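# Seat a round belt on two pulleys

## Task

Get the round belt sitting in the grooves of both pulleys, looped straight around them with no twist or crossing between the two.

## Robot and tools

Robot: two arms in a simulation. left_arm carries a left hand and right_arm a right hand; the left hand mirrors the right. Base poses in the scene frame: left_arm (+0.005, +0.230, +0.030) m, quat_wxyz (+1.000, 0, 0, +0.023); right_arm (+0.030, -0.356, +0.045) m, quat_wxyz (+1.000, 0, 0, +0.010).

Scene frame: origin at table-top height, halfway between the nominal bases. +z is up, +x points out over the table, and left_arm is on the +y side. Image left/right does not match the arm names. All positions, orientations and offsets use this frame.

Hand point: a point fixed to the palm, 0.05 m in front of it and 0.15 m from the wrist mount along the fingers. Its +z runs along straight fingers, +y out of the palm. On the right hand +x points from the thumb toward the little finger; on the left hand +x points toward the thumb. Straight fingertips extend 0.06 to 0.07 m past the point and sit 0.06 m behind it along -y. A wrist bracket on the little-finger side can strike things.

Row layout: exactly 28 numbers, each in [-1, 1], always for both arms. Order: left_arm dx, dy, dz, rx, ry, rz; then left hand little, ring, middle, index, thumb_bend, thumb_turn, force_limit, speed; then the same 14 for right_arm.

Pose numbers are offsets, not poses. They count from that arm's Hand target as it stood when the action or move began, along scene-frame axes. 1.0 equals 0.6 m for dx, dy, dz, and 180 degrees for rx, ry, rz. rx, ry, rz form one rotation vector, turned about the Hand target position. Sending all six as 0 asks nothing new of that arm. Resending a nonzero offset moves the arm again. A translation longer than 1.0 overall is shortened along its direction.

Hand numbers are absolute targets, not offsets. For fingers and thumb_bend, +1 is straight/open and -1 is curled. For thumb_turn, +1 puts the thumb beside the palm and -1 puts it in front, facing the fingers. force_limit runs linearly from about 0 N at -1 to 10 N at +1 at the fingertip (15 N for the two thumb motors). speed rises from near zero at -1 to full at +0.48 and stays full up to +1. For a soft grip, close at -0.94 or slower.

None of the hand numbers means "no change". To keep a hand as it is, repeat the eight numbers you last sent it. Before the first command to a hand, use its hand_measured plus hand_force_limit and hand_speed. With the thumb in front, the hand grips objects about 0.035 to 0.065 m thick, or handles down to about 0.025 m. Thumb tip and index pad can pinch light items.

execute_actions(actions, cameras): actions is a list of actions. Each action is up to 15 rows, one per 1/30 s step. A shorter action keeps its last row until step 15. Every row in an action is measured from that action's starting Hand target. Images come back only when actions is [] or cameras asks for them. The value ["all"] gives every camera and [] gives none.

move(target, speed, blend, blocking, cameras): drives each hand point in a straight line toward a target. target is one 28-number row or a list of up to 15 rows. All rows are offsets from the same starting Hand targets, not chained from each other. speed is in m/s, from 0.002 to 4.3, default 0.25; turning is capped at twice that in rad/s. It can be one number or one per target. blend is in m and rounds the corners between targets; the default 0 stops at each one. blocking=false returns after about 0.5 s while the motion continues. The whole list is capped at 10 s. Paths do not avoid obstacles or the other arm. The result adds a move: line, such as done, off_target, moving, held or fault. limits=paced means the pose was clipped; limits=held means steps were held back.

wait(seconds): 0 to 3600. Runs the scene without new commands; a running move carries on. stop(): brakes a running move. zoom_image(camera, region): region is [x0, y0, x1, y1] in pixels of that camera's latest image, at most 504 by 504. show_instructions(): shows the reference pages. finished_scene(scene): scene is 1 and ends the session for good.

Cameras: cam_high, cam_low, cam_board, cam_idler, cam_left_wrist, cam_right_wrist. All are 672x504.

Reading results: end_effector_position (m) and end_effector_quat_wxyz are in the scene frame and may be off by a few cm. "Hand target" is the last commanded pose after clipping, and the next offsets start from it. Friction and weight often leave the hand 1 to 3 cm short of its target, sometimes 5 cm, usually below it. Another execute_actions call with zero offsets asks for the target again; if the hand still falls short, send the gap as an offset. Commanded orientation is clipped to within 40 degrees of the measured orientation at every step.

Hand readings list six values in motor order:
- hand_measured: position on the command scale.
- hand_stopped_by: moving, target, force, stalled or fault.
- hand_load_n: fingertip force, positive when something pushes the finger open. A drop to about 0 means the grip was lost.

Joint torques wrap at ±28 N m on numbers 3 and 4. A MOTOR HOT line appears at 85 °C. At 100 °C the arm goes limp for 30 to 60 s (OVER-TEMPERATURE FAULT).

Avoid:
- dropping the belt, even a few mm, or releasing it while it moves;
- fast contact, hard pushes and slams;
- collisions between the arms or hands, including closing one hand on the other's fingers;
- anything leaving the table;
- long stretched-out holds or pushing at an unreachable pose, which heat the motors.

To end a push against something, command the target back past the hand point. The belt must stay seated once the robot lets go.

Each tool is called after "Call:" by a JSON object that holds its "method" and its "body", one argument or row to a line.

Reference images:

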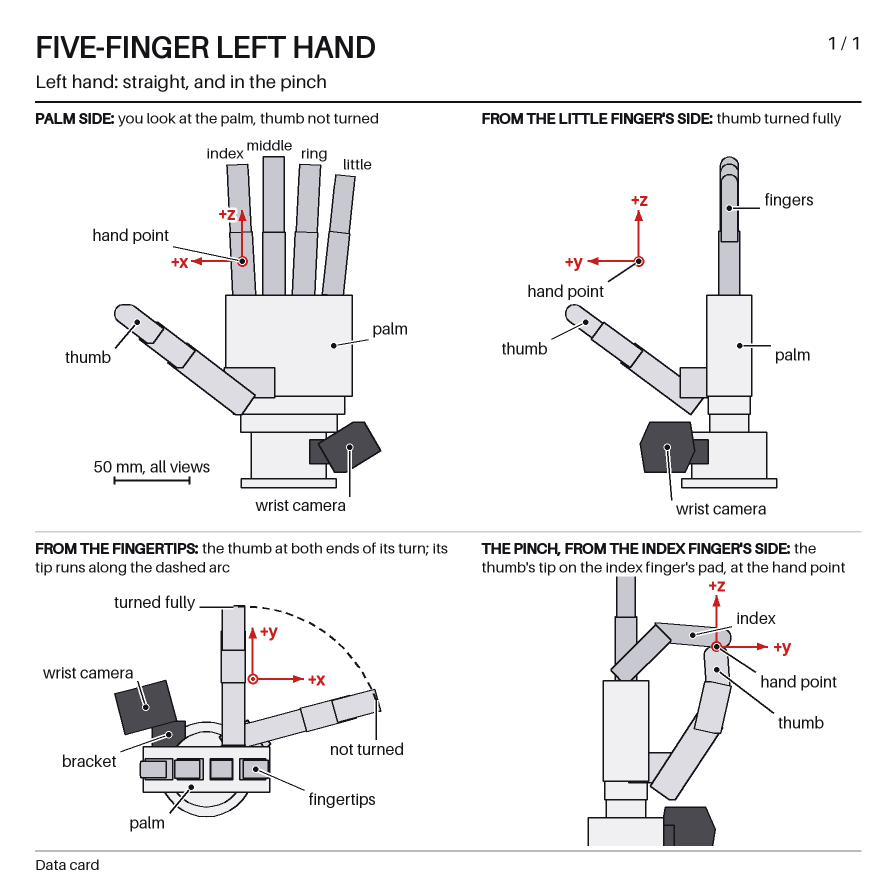

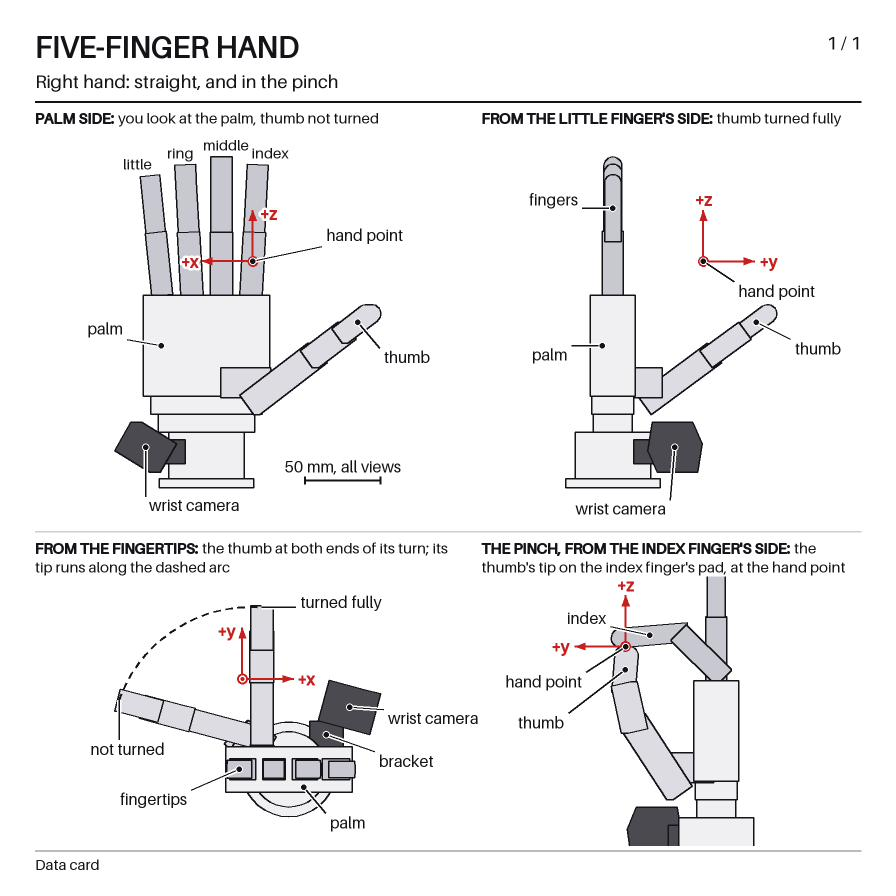

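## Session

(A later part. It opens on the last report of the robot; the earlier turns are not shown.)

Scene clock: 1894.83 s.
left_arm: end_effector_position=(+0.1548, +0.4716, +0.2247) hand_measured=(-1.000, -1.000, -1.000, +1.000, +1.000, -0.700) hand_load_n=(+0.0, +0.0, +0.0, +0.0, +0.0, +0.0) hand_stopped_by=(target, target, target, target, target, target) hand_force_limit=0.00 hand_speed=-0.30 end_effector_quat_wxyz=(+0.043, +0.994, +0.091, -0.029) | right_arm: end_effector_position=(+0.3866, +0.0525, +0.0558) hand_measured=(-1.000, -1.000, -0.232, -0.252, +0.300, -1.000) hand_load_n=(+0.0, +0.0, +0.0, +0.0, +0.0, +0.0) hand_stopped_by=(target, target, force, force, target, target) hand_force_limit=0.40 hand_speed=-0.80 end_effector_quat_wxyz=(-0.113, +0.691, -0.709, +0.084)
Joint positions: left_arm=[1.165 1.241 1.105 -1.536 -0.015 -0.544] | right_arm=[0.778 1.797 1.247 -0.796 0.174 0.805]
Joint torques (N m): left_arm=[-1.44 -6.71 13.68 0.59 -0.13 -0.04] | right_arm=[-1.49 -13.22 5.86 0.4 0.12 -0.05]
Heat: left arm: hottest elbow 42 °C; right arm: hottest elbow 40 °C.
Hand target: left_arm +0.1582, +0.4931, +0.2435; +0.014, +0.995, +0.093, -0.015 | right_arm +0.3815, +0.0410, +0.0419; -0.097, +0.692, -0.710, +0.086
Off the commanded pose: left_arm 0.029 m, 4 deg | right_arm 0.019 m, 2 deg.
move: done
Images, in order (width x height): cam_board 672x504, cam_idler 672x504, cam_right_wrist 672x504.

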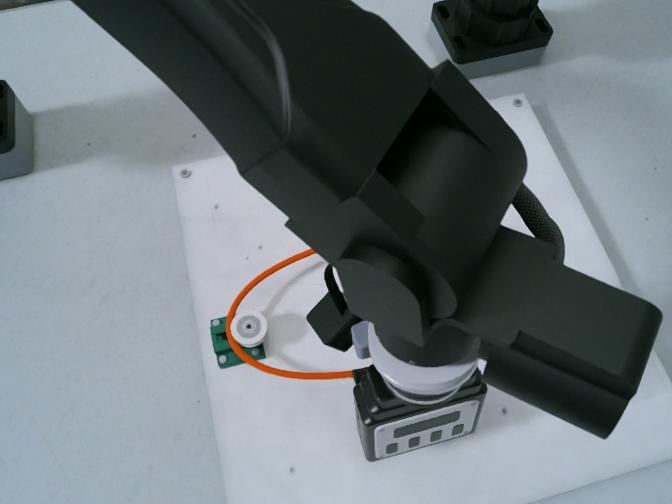

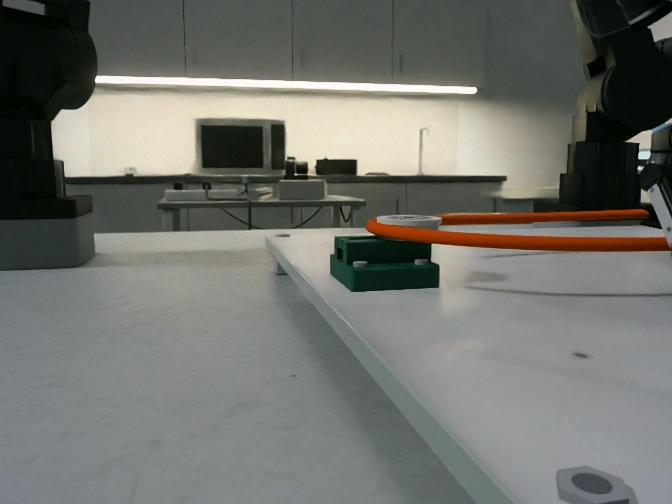

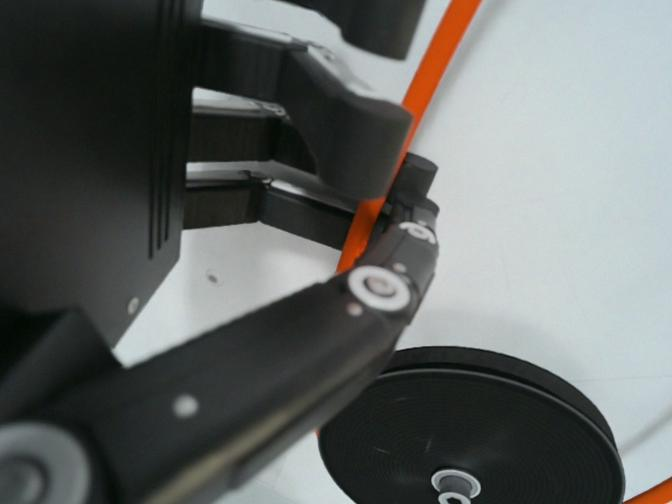

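Call:
{"method": "move", "body": {
  "target": [
    [0,0,0,0,0,0,-1,-1,-1,1,1,-0.7,0.0,-0.3,0,0,0.0,0,0,0,-1,-1,-0.5,-0.5,1,-1,0.4,-0.7]
  ],
  "speed": 0.06,
  "cameras": ["cam_right_wrist","cam_idler","cam_low"]
}}

Call:
{"method": "zoom_image", "body": {
  "camera": "cam_low",
  "region": [230, 235, 370, 310]
}}

Scene clock: 1899.17 s.
left_arm: end_effector_position=(+0.1548, +0.4716, +0.2247) hand_measured=(-1.000, -1.000, -1.000, +1.000, +1.000, -0.700) hand_load_n=(+0.0, +0.0, +0.0, +0.0, +0.0, +0.0) hand_stopped_by=(target, target, target, target, target, target) hand_force_limit=0.00 hand_speed=-0.30 end_effector_quat_wxyz=(+0.043, +0.994, +0.091, -0.029) | right_arm: end_effector_position=(+0.3849, +0.0509, +0.0540) hand_measured=(-1.000, -1.000, -0.232, -0.252, +1.000, -1.000) hand_load_n=(+0.0, +0.0, -1.5, +0.0, +0.0, +0.0) hand_stopped_by=(target, target, force, force, target, target) hand_force_limit=0.40 hand_speed=-0.70 end_effector_quat_wxyz=(-0.111, +0.691, -0.709, +0.084)
Joint positions: left_arm=[1.165 1.241 1.105 -1.536 -0.015 -0.544] | right_arm=[0.778 1.797 1.242 -0.796 0.174 0.805]
Joint torques (N m): left_arm=[-1.44 -6.71 13.68 0.58 -0.13 -0.04] | right_arm=[-1.73 -13.39 6.17 0.62 0.12 -0.05]
Heat: left arm: hottest elbow 42 °C; right arm: hottest elbow 39 °C.
Hand target: left_arm +0.1582, +0.4931, +0.2435; +0.014, +0.995, +0.093, -0.015 | right_arm +0.3815, +0.0410, +0.0419; -0.097, +0.692, -0.710, +0.086
Off the commanded pose: left_arm 0.029 m, 4 deg | right_arm 0.016 m, 2 deg.
move: done
Images, in order (width x height): cam_low 672x504, cam_idler 672x504, cam_right_wrist 672x504.

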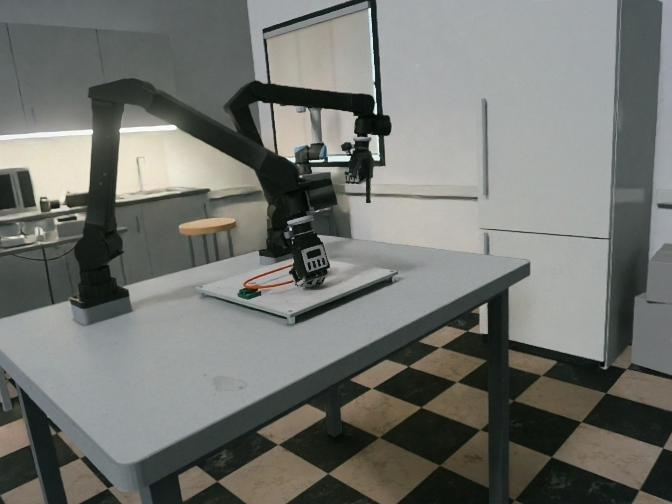

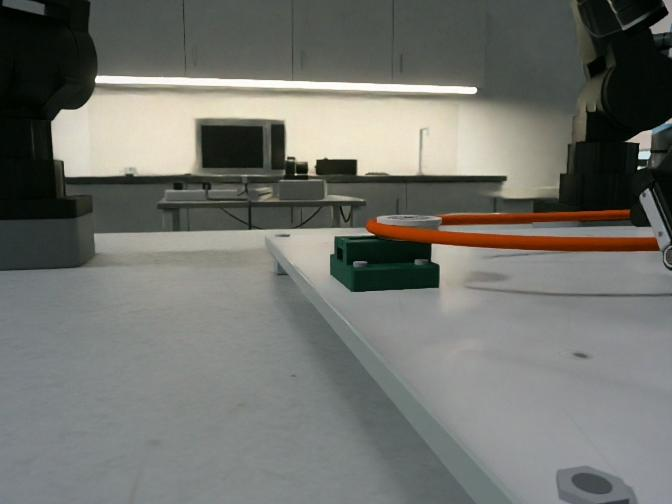

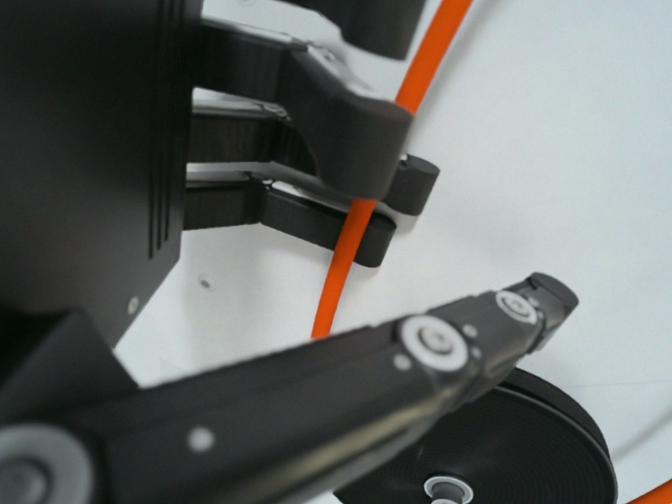

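Scaled by 3.600 from the camera's image (finer frame: 960x720).

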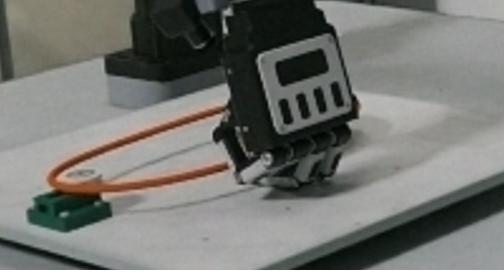

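Call:
{"method": "move", "body": {
  "target": [
    [0,0,0,0,0,0,-1,-1,-1,1,1,-0.7,0.0,-0.3,0.06,0,0.0,0,0,0,-1,-1,-0.5,-0.5,1,-1,0.4,-0.7]
  ],
  "speed": 0.05,
  "cameras": ["cam_right_wrist","cam_idler","cam_board"]
}}

Scene clock: 1904.17 s.
left_arm: end_effector_position=(+0.1548, +0.4716, +0.2247) hand_measured=(-1.000, -1.000, -1.000, +1.000, +1.000, -0.700) hand_load_n=(+0.0, +0.0, +0.0, +0.0, +0.0, +0.0) hand_stopped_by=(target, target, target, target, target, target) hand_force_limit=0.00 hand_speed=-0.30 end_effector_quat_wxyz=(+0.043, +0.994, +0.091, -0.029) | right_arm: end_effector_position=(+0.4031, +0.0439, +0.0537) hand_measured=(-1.000, -1.000, -0.232, -0.252, +1.000, -1.000) hand_load_n=(+0.0, +0.0, -4.0, -2.0, +0.0, +0.0) hand_stopped_by=(target, target, force, force, target, target) hand_force_limit=0.40 hand_speed=-0.70 end_effector_quat_wxyz=(-0.107, +0.694, -0.708, +0.080)
Joint positions: left_arm=[1.165 1.241 1.105 -1.536 -0.015 -0.544] | right_arm=[0.741 1.82 1.275 -0.807 0.156 0.763]
Joint torques (N m): left_arm=[-1.44 -6.71 13.67 0.59 -0.13 -0.04] | right_arm=[-2.78 -11.34 10.09 0.32 0.39 -0.1]
Heat: left arm: hottest elbow 42 °C; right arm: hottest elbow 39 °C.
Hand target: left_arm +0.1582, +0.4931, +0.2435; +0.014, +0.995, +0.093, -0.015 | right_arm +0.4175, +0.0411, +0.0420; -0.097, +0.692, -0.710, +0.086
Off the commanded pose: left_arm 0.029 m, 4 deg | right_arm 0.019 m, 1 deg.
move: off_target (right_arm)
Images, in order (width x height): cam_board 672x504, cam_idler 672x504, cam_right_wrist 672x504.

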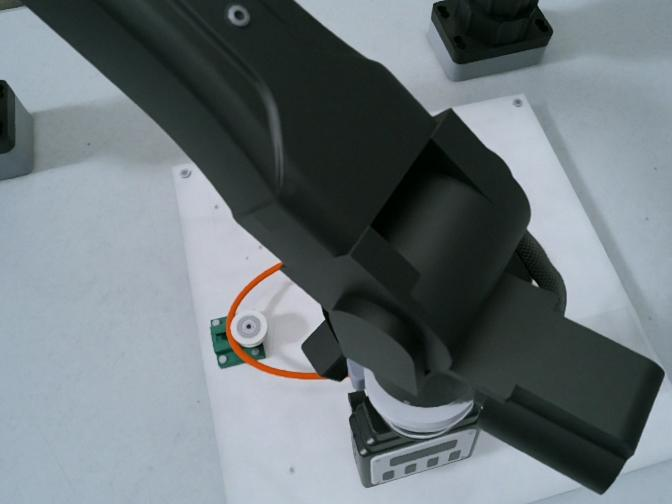

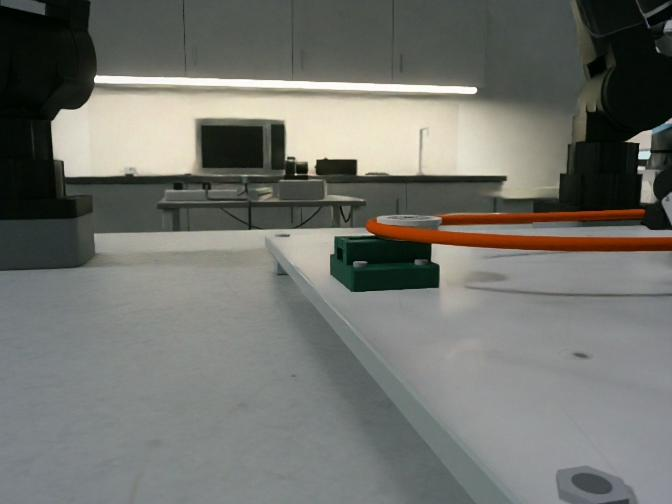

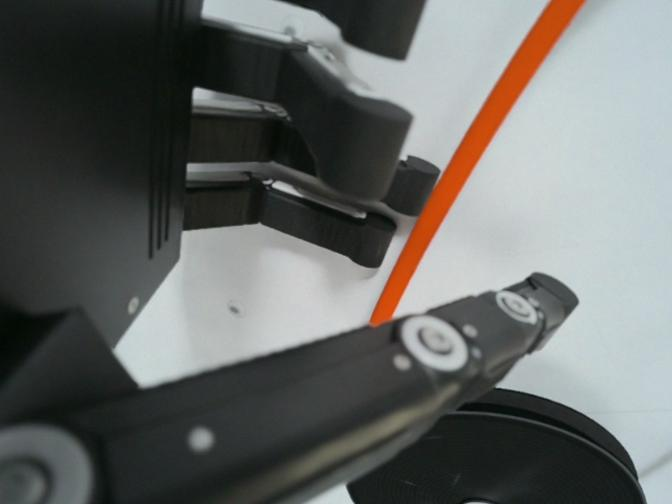

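Call:
{"method": "move", "body": {
  "target": [
    [0,0,0,0,0,0,-1,-1,-1,1,1,-0.7,0.0,-0.3,0.06,0,0.01,0,0,0,-1,-1,-0.5,-0.5,1,-1,0.4,-0.7]
  ],
  "speed": 0.05,
  "cameras": ["cam_right_wrist","cam_idler"]
}}

Scene clock: 1907.63 s.
left_arm: end_effector_position=(+0.1548, +0.4716, +0.2247) hand_measured=(-1.000, -1.000, -1.000, +1.000, +1.000, -0.700) hand_load_n=(+0.0, +0.0, +0.0, +0.0, +0.0, +0.0) hand_stopped_by=(target, target, target, target, target, target) hand_force_limit=0.00 hand_speed=-0.30 end_effector_quat_wxyz=(+0.043, +0.994, +0.091, -0.029) | right_arm: end_effector_position=(+0.4393, +0.0408, +0.0544) hand_measured=(-1.000, -1.000, -0.232, -0.252, +1.000, -1.000) hand_load_n=(+0.0, +0.0, -2.0, -1.5, +0.0, +0.0) hand_stopped_by=(target, target, force, force, target, target) hand_force_limit=0.40 hand_speed=-0.70 end_effector_quat_wxyz=(-0.102, +0.693, -0.709, +0.083)
Joint positions: left_arm=[1.165 1.241 1.105 -1.536 -0.015 -0.544] | right_arm=[0.693 1.879 1.369 -0.845 0.152 0.719]
Joint torques (N m): left_arm=[-1.44 -6.77 13.68 0.58 -0.14 -0.05] | right_arm=[-2.2 -12.98 10.59 0.27 0.22 -0.09]
Heat: left arm: hottest elbow 42 °C; right arm: hottest elbow 40 °C.
Hand target: left_arm +0.1582, +0.4931, +0.2435; +0.014, +0.995, +0.093, -0.015 | right_arm +0.4535, +0.0409, +0.0479; -0.097, +0.692, -0.710, +0.086
Off the commanded pose: left_arm 0.029 m, 4 deg | right_arm 0.016 m, 1 deg.
move: off_target (right_arm)
Images, in order (width x height): cam_idler 672x504, cam_right_wrist 672x504.

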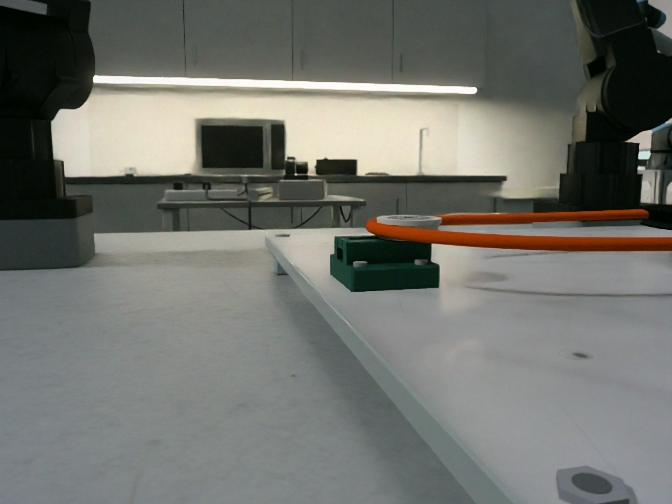

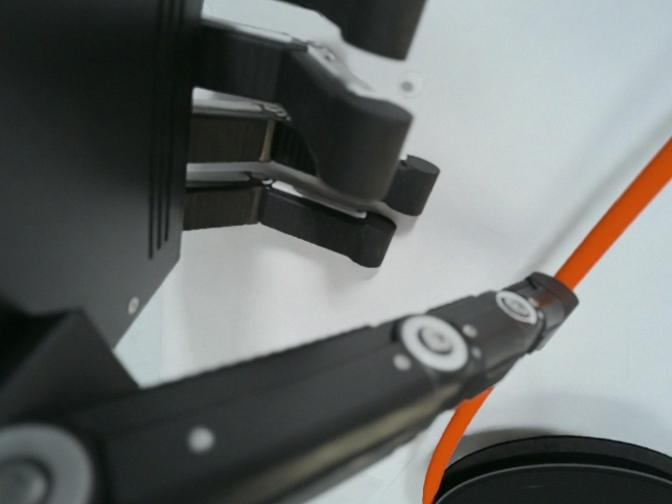

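Call:
{"method": "move", "body": {
  "target": [
    [0,0,0,0,0,0,-1,-1,-1,1,1,-0.7,0.0,-0.3,0.05,0,0.03,0,0,0,-1,-1,-0.5,-0.5,1,-1,0.4,-0.7],
    [0,0,0,0,0,0,-1,-1,-1,1,1,-0.7,0.0,-0.3,0.06,-0.1,0.3,0,0,0,-1,-1,-0.5,-0.5,1,-1,0.4,-0.7]
  ],
  "speed": [0.08, 0.15],
  "cameras": ["cam_right_wrist","cam_idler","cam_board","cam_low"]
}}

Scene clock: 1913.13 s.
left_arm: end_effector_position=(+0.1548, +0.4716, +0.2247) hand_measured=(-1.000, -1.000, -1.000, +1.000, +1.000, -0.700) hand_load_n=(+0.0, +0.0, +0.0, +0.0, +0.0, +0.0) hand_stopped_by=(target, target, target, target, target, target) hand_force_limit=0.00 hand_speed=-0.30 end_effector_quat_wxyz=(+0.043, +0.994, +0.091, -0.029) | right_arm: end_effector_position=(+0.4791, -0.0222, +0.2044) hand_measured=(-1.000, -1.000, -0.232, -0.252, +1.000, -1.000) hand_load_n=(+0.0, +0.0, +0.0, +0.0, -0.5, +0.0) hand_stopped_by=(target, target, force, force, target, target) hand_force_limit=0.40 hand_speed=-0.70 end_effector_quat_wxyz=(-0.077, +0.693, -0.712, +0.083)
Joint positions: left_arm=[1.165 1.241 1.105 -1.536 -0.015 -0.544] | right_arm=[0.561 1.768 1.627 -1.247 0.132 0.595]
Joint torques (N m): left_arm=[-1.44 -6.71 13.67 0.59 -0.13 -0.04] | right_arm=[-1.49 -16.09 11.93 0.03 -0.04 -0.14]
Heat: left arm: hottest elbow 42 °C; right arm: hottest elbow 40 °C.
Hand target: left_arm +0.1582, +0.4931, +0.2435; +0.014, +0.995, +0.093, -0.015 | right_arm +0.4894, -0.0191, +0.2278; -0.096, +0.692, -0.710, +0.086
Off the commanded pose: left_arm 0.029 m, 4 deg | right_arm 0.026 m, 2 deg.
move: off_target (right_arm)
Images, in order (width x height): cam_low 672x504, cam_board 672x504, cam_idler 672x504, cam_right_wrist 672x504.

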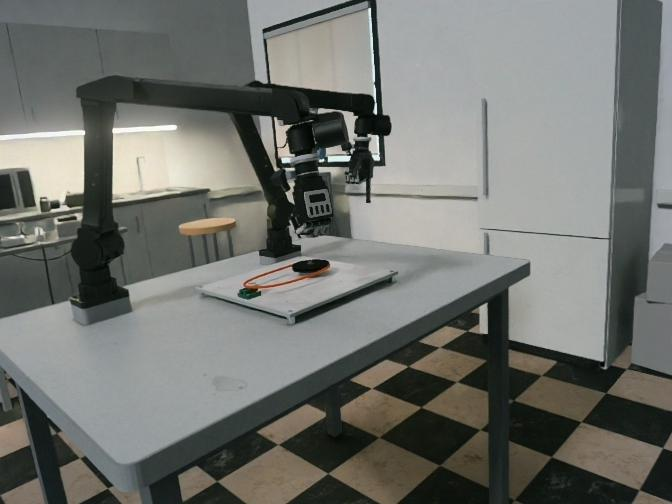

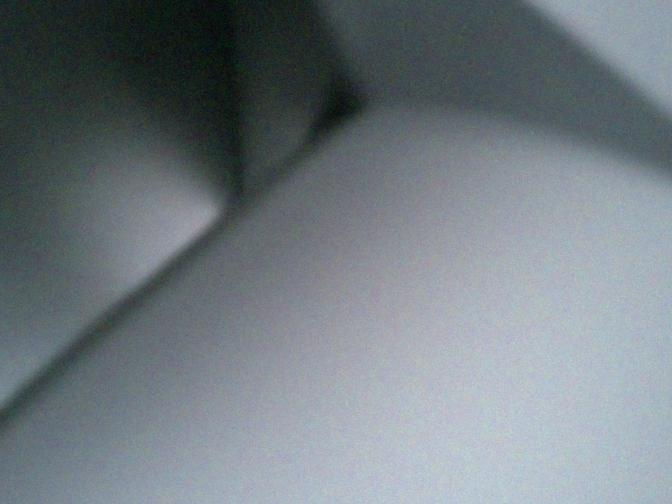

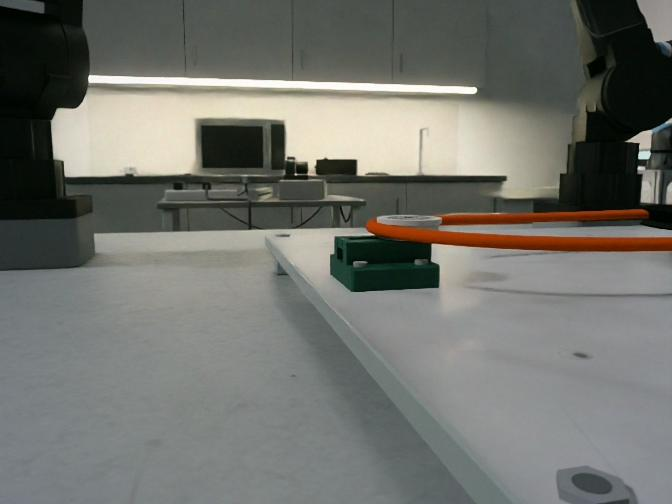

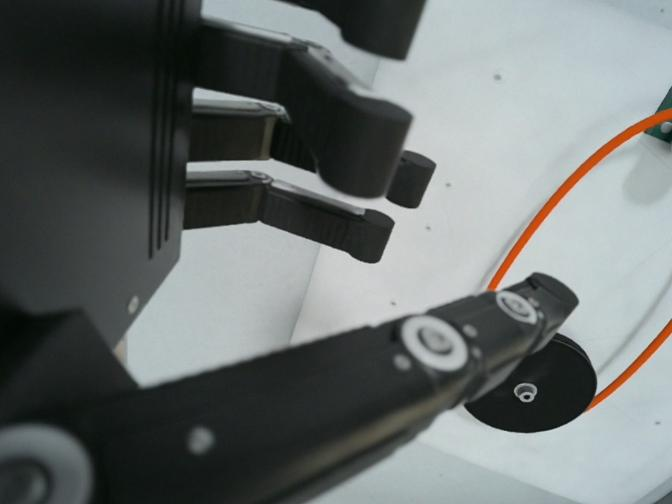

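Call:
{"method": "zoom_image", "body": {
  "camera": "cam_low",
  "region": [230, 240, 360, 310]
}}

Call:
{"method": "zoom_image", "body": {
  "camera": "cam_idler",
  "region": [330, 180, 672, 300]
}}

Call:
{"method": "move", "body": {
  "target": [
    [0,0,0,0,0,0,-1,-1,-1,1,1,-0.7,0.0,-0.3,-0.1,-0.5,0.0,0,0,0,-1,-1,-0.5,-0.5,1,-1,0.4,-0.7]
  ],
  "speed": [0.15],
  "cameras": ["cam_high","cam_idler","cam_board","cam_low"]
}}

Call:
{"method": "zoom_image", "body": {
  "camera": "cam_board",
  "region": [200, 180, 560, 400]
}}

Scaled by 3.877 from the camera's image (finer frame: 960x720).

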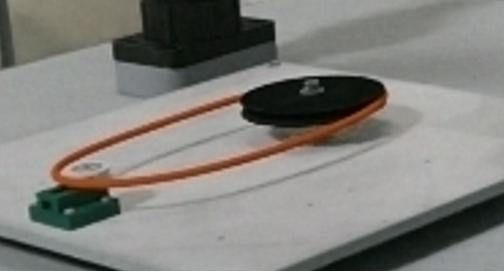

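Scaled by 1.474 from the camera's image (finer frame: 960x720).

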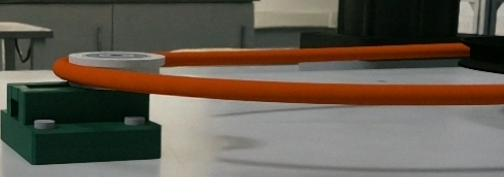

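Scene clock: 1919.60 s.
left_arm: end_effector_position=(+0.1548, +0.4716, +0.2247) hand_measured=(-1.000, -1.000, -1.000, +1.000, +1.000, -0.700) hand_load_n=(+0.0, +0.0, +0.0, +0.0, +0.0, +0.0) hand_stopped_by=(target, target, target, target, target, target) hand_force_limit=0.00 hand_speed=-0.30 end_effector_quat_wxyz=(+0.043, +0.994, +0.091, -0.029) | right_arm: end_effector_position=(+0.4284, -0.3195, +0.2244) hand_measured=(-1.000, -1.000, -0.232, -0.252, +1.000, -1.000) hand_load_n=(+0.0, +0.0, +0.0, +0.0, +0.0, +0.0) hand_stopped_by=(target, target, force, force, target, target) hand_force_limit=0.40 hand_speed=-0.70 end_effector_quat_wxyz=(-0.087, +0.689, -0.715, +0.077)
Joint positions: left_arm=[1.165 1.241 1.105 -1.536 -0.015 -0.544] | right_arm=[-0.015 1.381 1.219 -1.176 -0.008 0.042]
Joint torques (N m): left_arm=[-1.44 -6.71 13.67 0.58 -0.13 -0.04] | right_arm=[-0.85 -10.81 8.1 1.25 -0.11 -0.1]
Heat: left arm: hottest elbow 42 °C; right arm: hottest elbow 40 °C.
Hand target: left_arm +0.1582, +0.4931, +0.2435; +0.014, +0.995, +0.093, -0.015 | right_arm +0.4294, -0.3189, +0.2277; -0.097, +0.692, -0.710, +0.086
Off the commanded pose: left_arm 0.029 m, 4 deg | right_arm 0.004 m, 2 deg.
move: done
Images, in order (width x height): cam_high 672x504, cam_low 672x504, cam_board 672x504, cam_idler 672x504.

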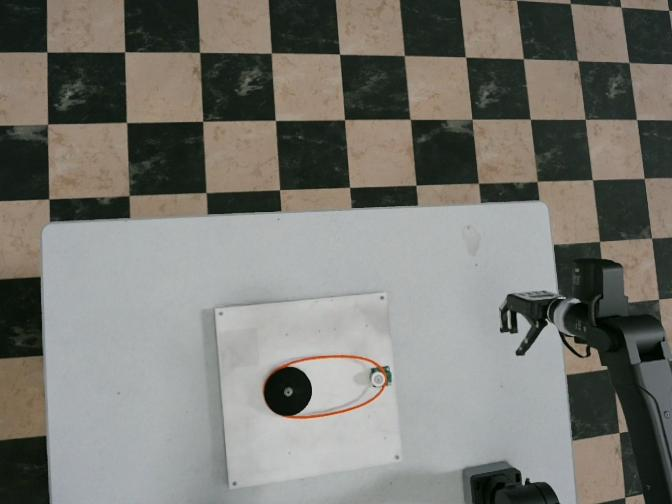

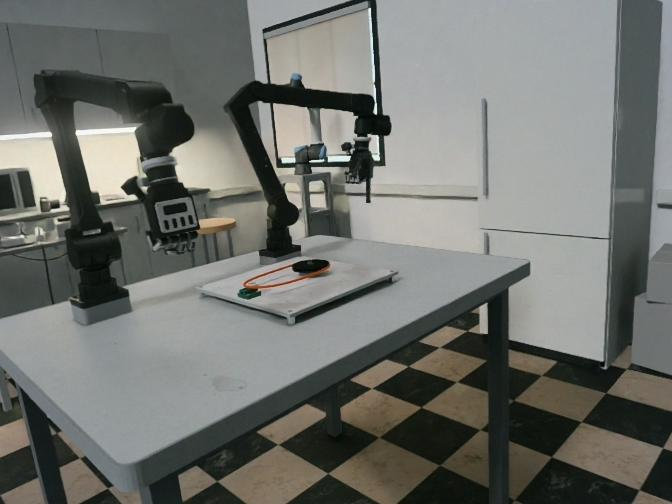

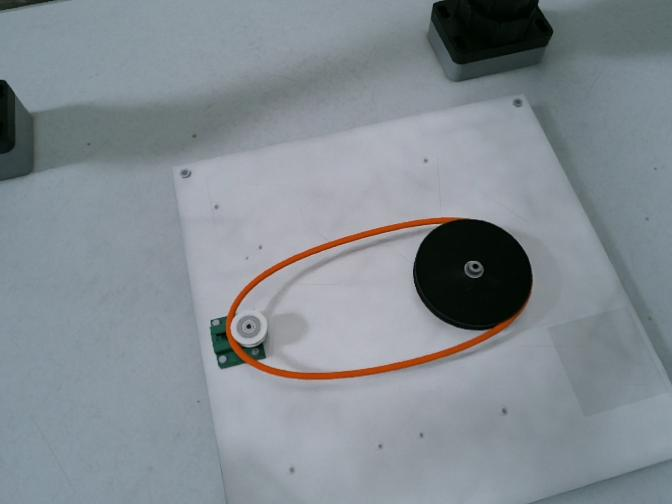

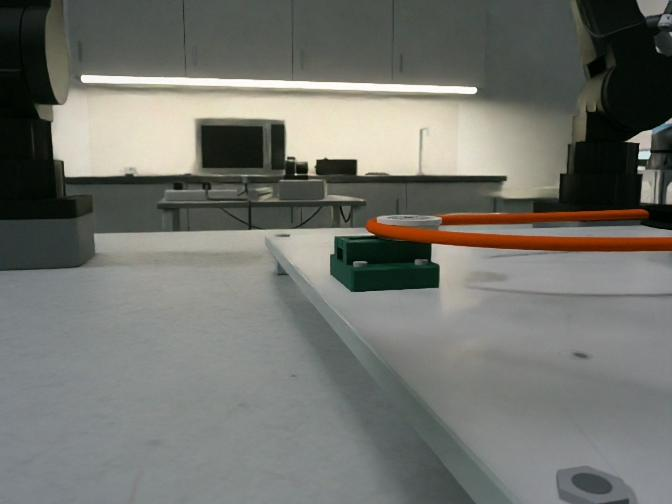

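Scaled by 1.400 from the camera's image (finer frame: 960x720).

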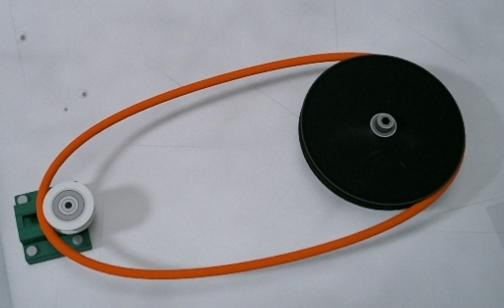

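Call:
{"method": "zoom_image", "body": {
  "camera": "cam_low",
  "region": [280, 250, 340, 290]
}}

Call:
{"method": "zoom_image", "body": {
  "camera": "cam_idler",
  "region": [340, 190, 480, 290]
}}

Call:
{"method": "zoom_image", "body": {
  "camera": "cam_board",
  "region": [400, 200, 550, 340]
}}

Call:
{"method": "zoom_image", "body": {
  "camera": "cam_board",
  "region": [200, 280, 300, 390]
}}

Scaled by 8.400 from the camera's image (finer frame: 960x720).

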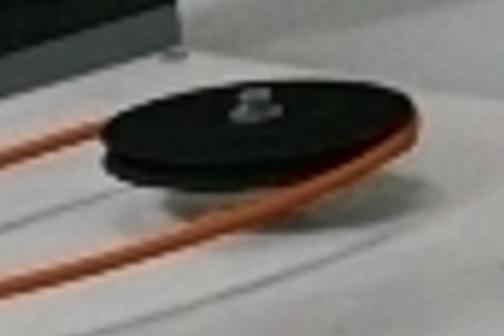

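Scaled by 3.600 from the camera's image (finer frame: 960x720).

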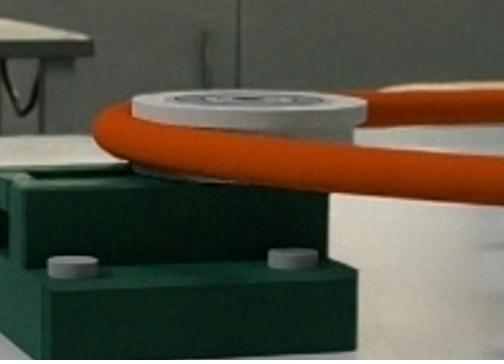

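Scaled by 3.360 from the camera's image (finer frame: 960x720).

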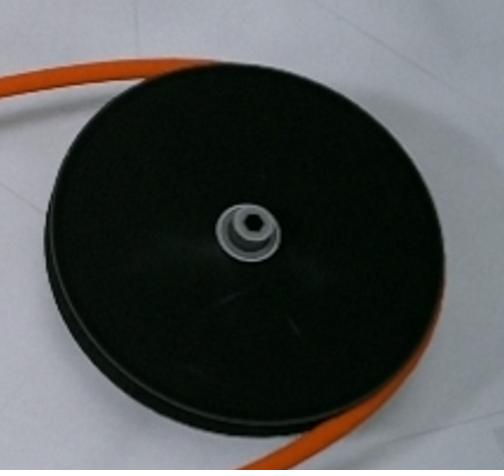

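Scaled by 4.582 from the camera's image (finer frame: 960x720).

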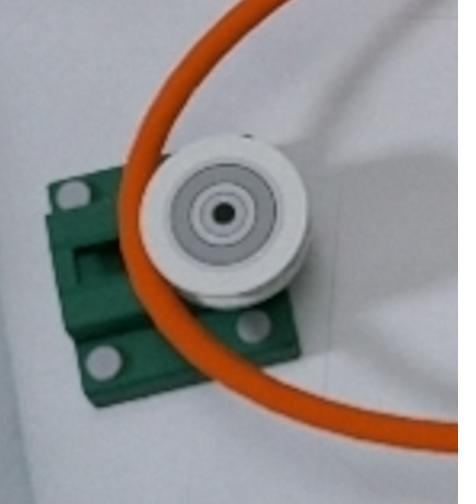

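Call:
{"method": "wait", "body": {
  "seconds": 0.1,
  "cameras": ["cam_left_wrist", "cam_board"]
}}

Scene clock: 1931.33 s.
left_arm: end_effector_position=(+0.1548, +0.4716, +0.2247) hand_measured=(-1.000, -1.000, -1.000, +1.000, +1.000, -0.700) hand_load_n=(+0.0, +0.0, +0.0, +0.0, +0.0, +0.5) hand_stopped_by=(target, target, target, target, target, target) hand_force_limit=0.00 hand_speed=-0.30 end_effector_quat_wxyz=(+0.043, +0.994, +0.091, -0.029) | right_arm: end_effector_position=(+0.4284, -0.3195, +0.2243) hand_measured=(-1.000, -1.000, -0.232, -0.252, +1.000, -1.000) hand_load_n=(+0.0, +0.0, +0.0, +0.0, +0.0, +0.0) hand_stopped_by=(target, target, force, force, target, target) hand_force_limit=0.40 hand_speed=-0.70 end_effector_quat_wxyz=(-0.087, +0.690, -0.715, +0.077)
Joint positions: left_arm=[1.165 1.241 1.105 -1.536 -0.015 -0.544] | right_arm=[-0.015 1.381 1.219 -1.176 -0.008 0.042]
Joint torques (N m): left_arm=[-1.38 -6.71 13.68 0.59 -0.13 -0.04] | right_arm=[-0.62 -10.52 8.24 1.25 -0.11 -0.06]
Heat: left arm: hottest elbow 42 °C; right arm: hottest elbow 40 °C.
Hand target: left_arm +0.1582, +0.4931, +0.2435; +0.014, +0.995, +0.093, -0.015 | right_arm +0.4295, -0.3189, +0.2277; -0.097, +0.692, -0.710, +0.086
Off the commanded pose: left_arm 0.029 m, 4 deg | right_arm 0.004 m, 2 deg.
wait: 0.10 s; at rest from the start
Images, in order (width x height): cam_board 672x504, cam_left_wrist 672x504.

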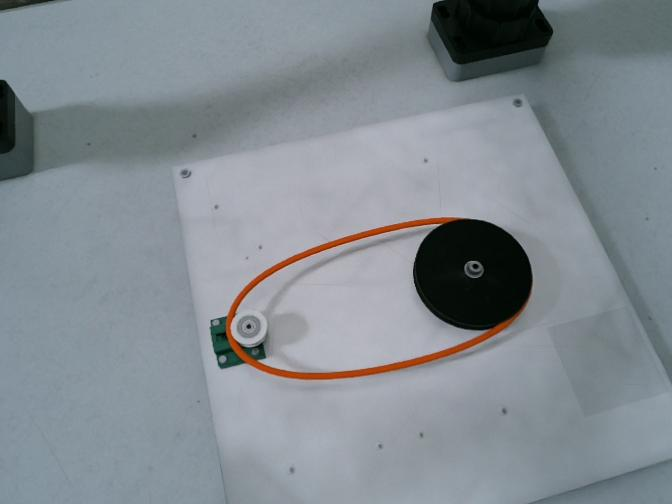

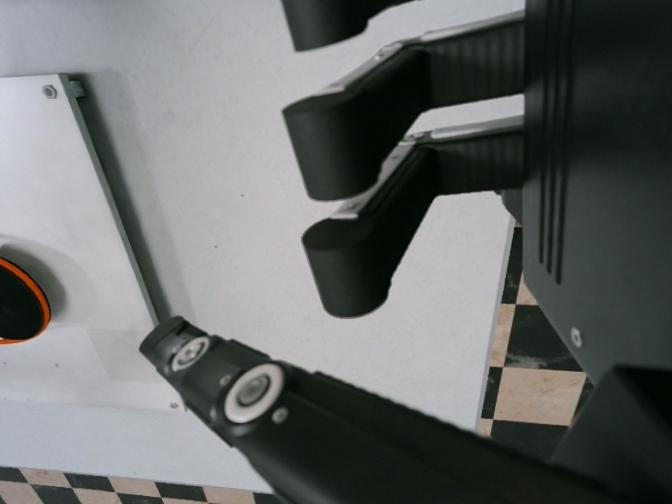

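Call:
{"method": "zoom_image", "body": {
  "camera": "cam_left_wrist",
  "region": [0, 230, 90, 360]
}}

Scaled by 3.877 from the camera's image (finer frame: 960x720).

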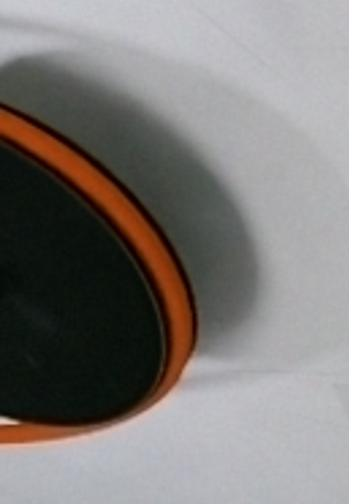

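Call:
{"method": "finished_scene", "body": {

}}

The scene is finished: the task was done.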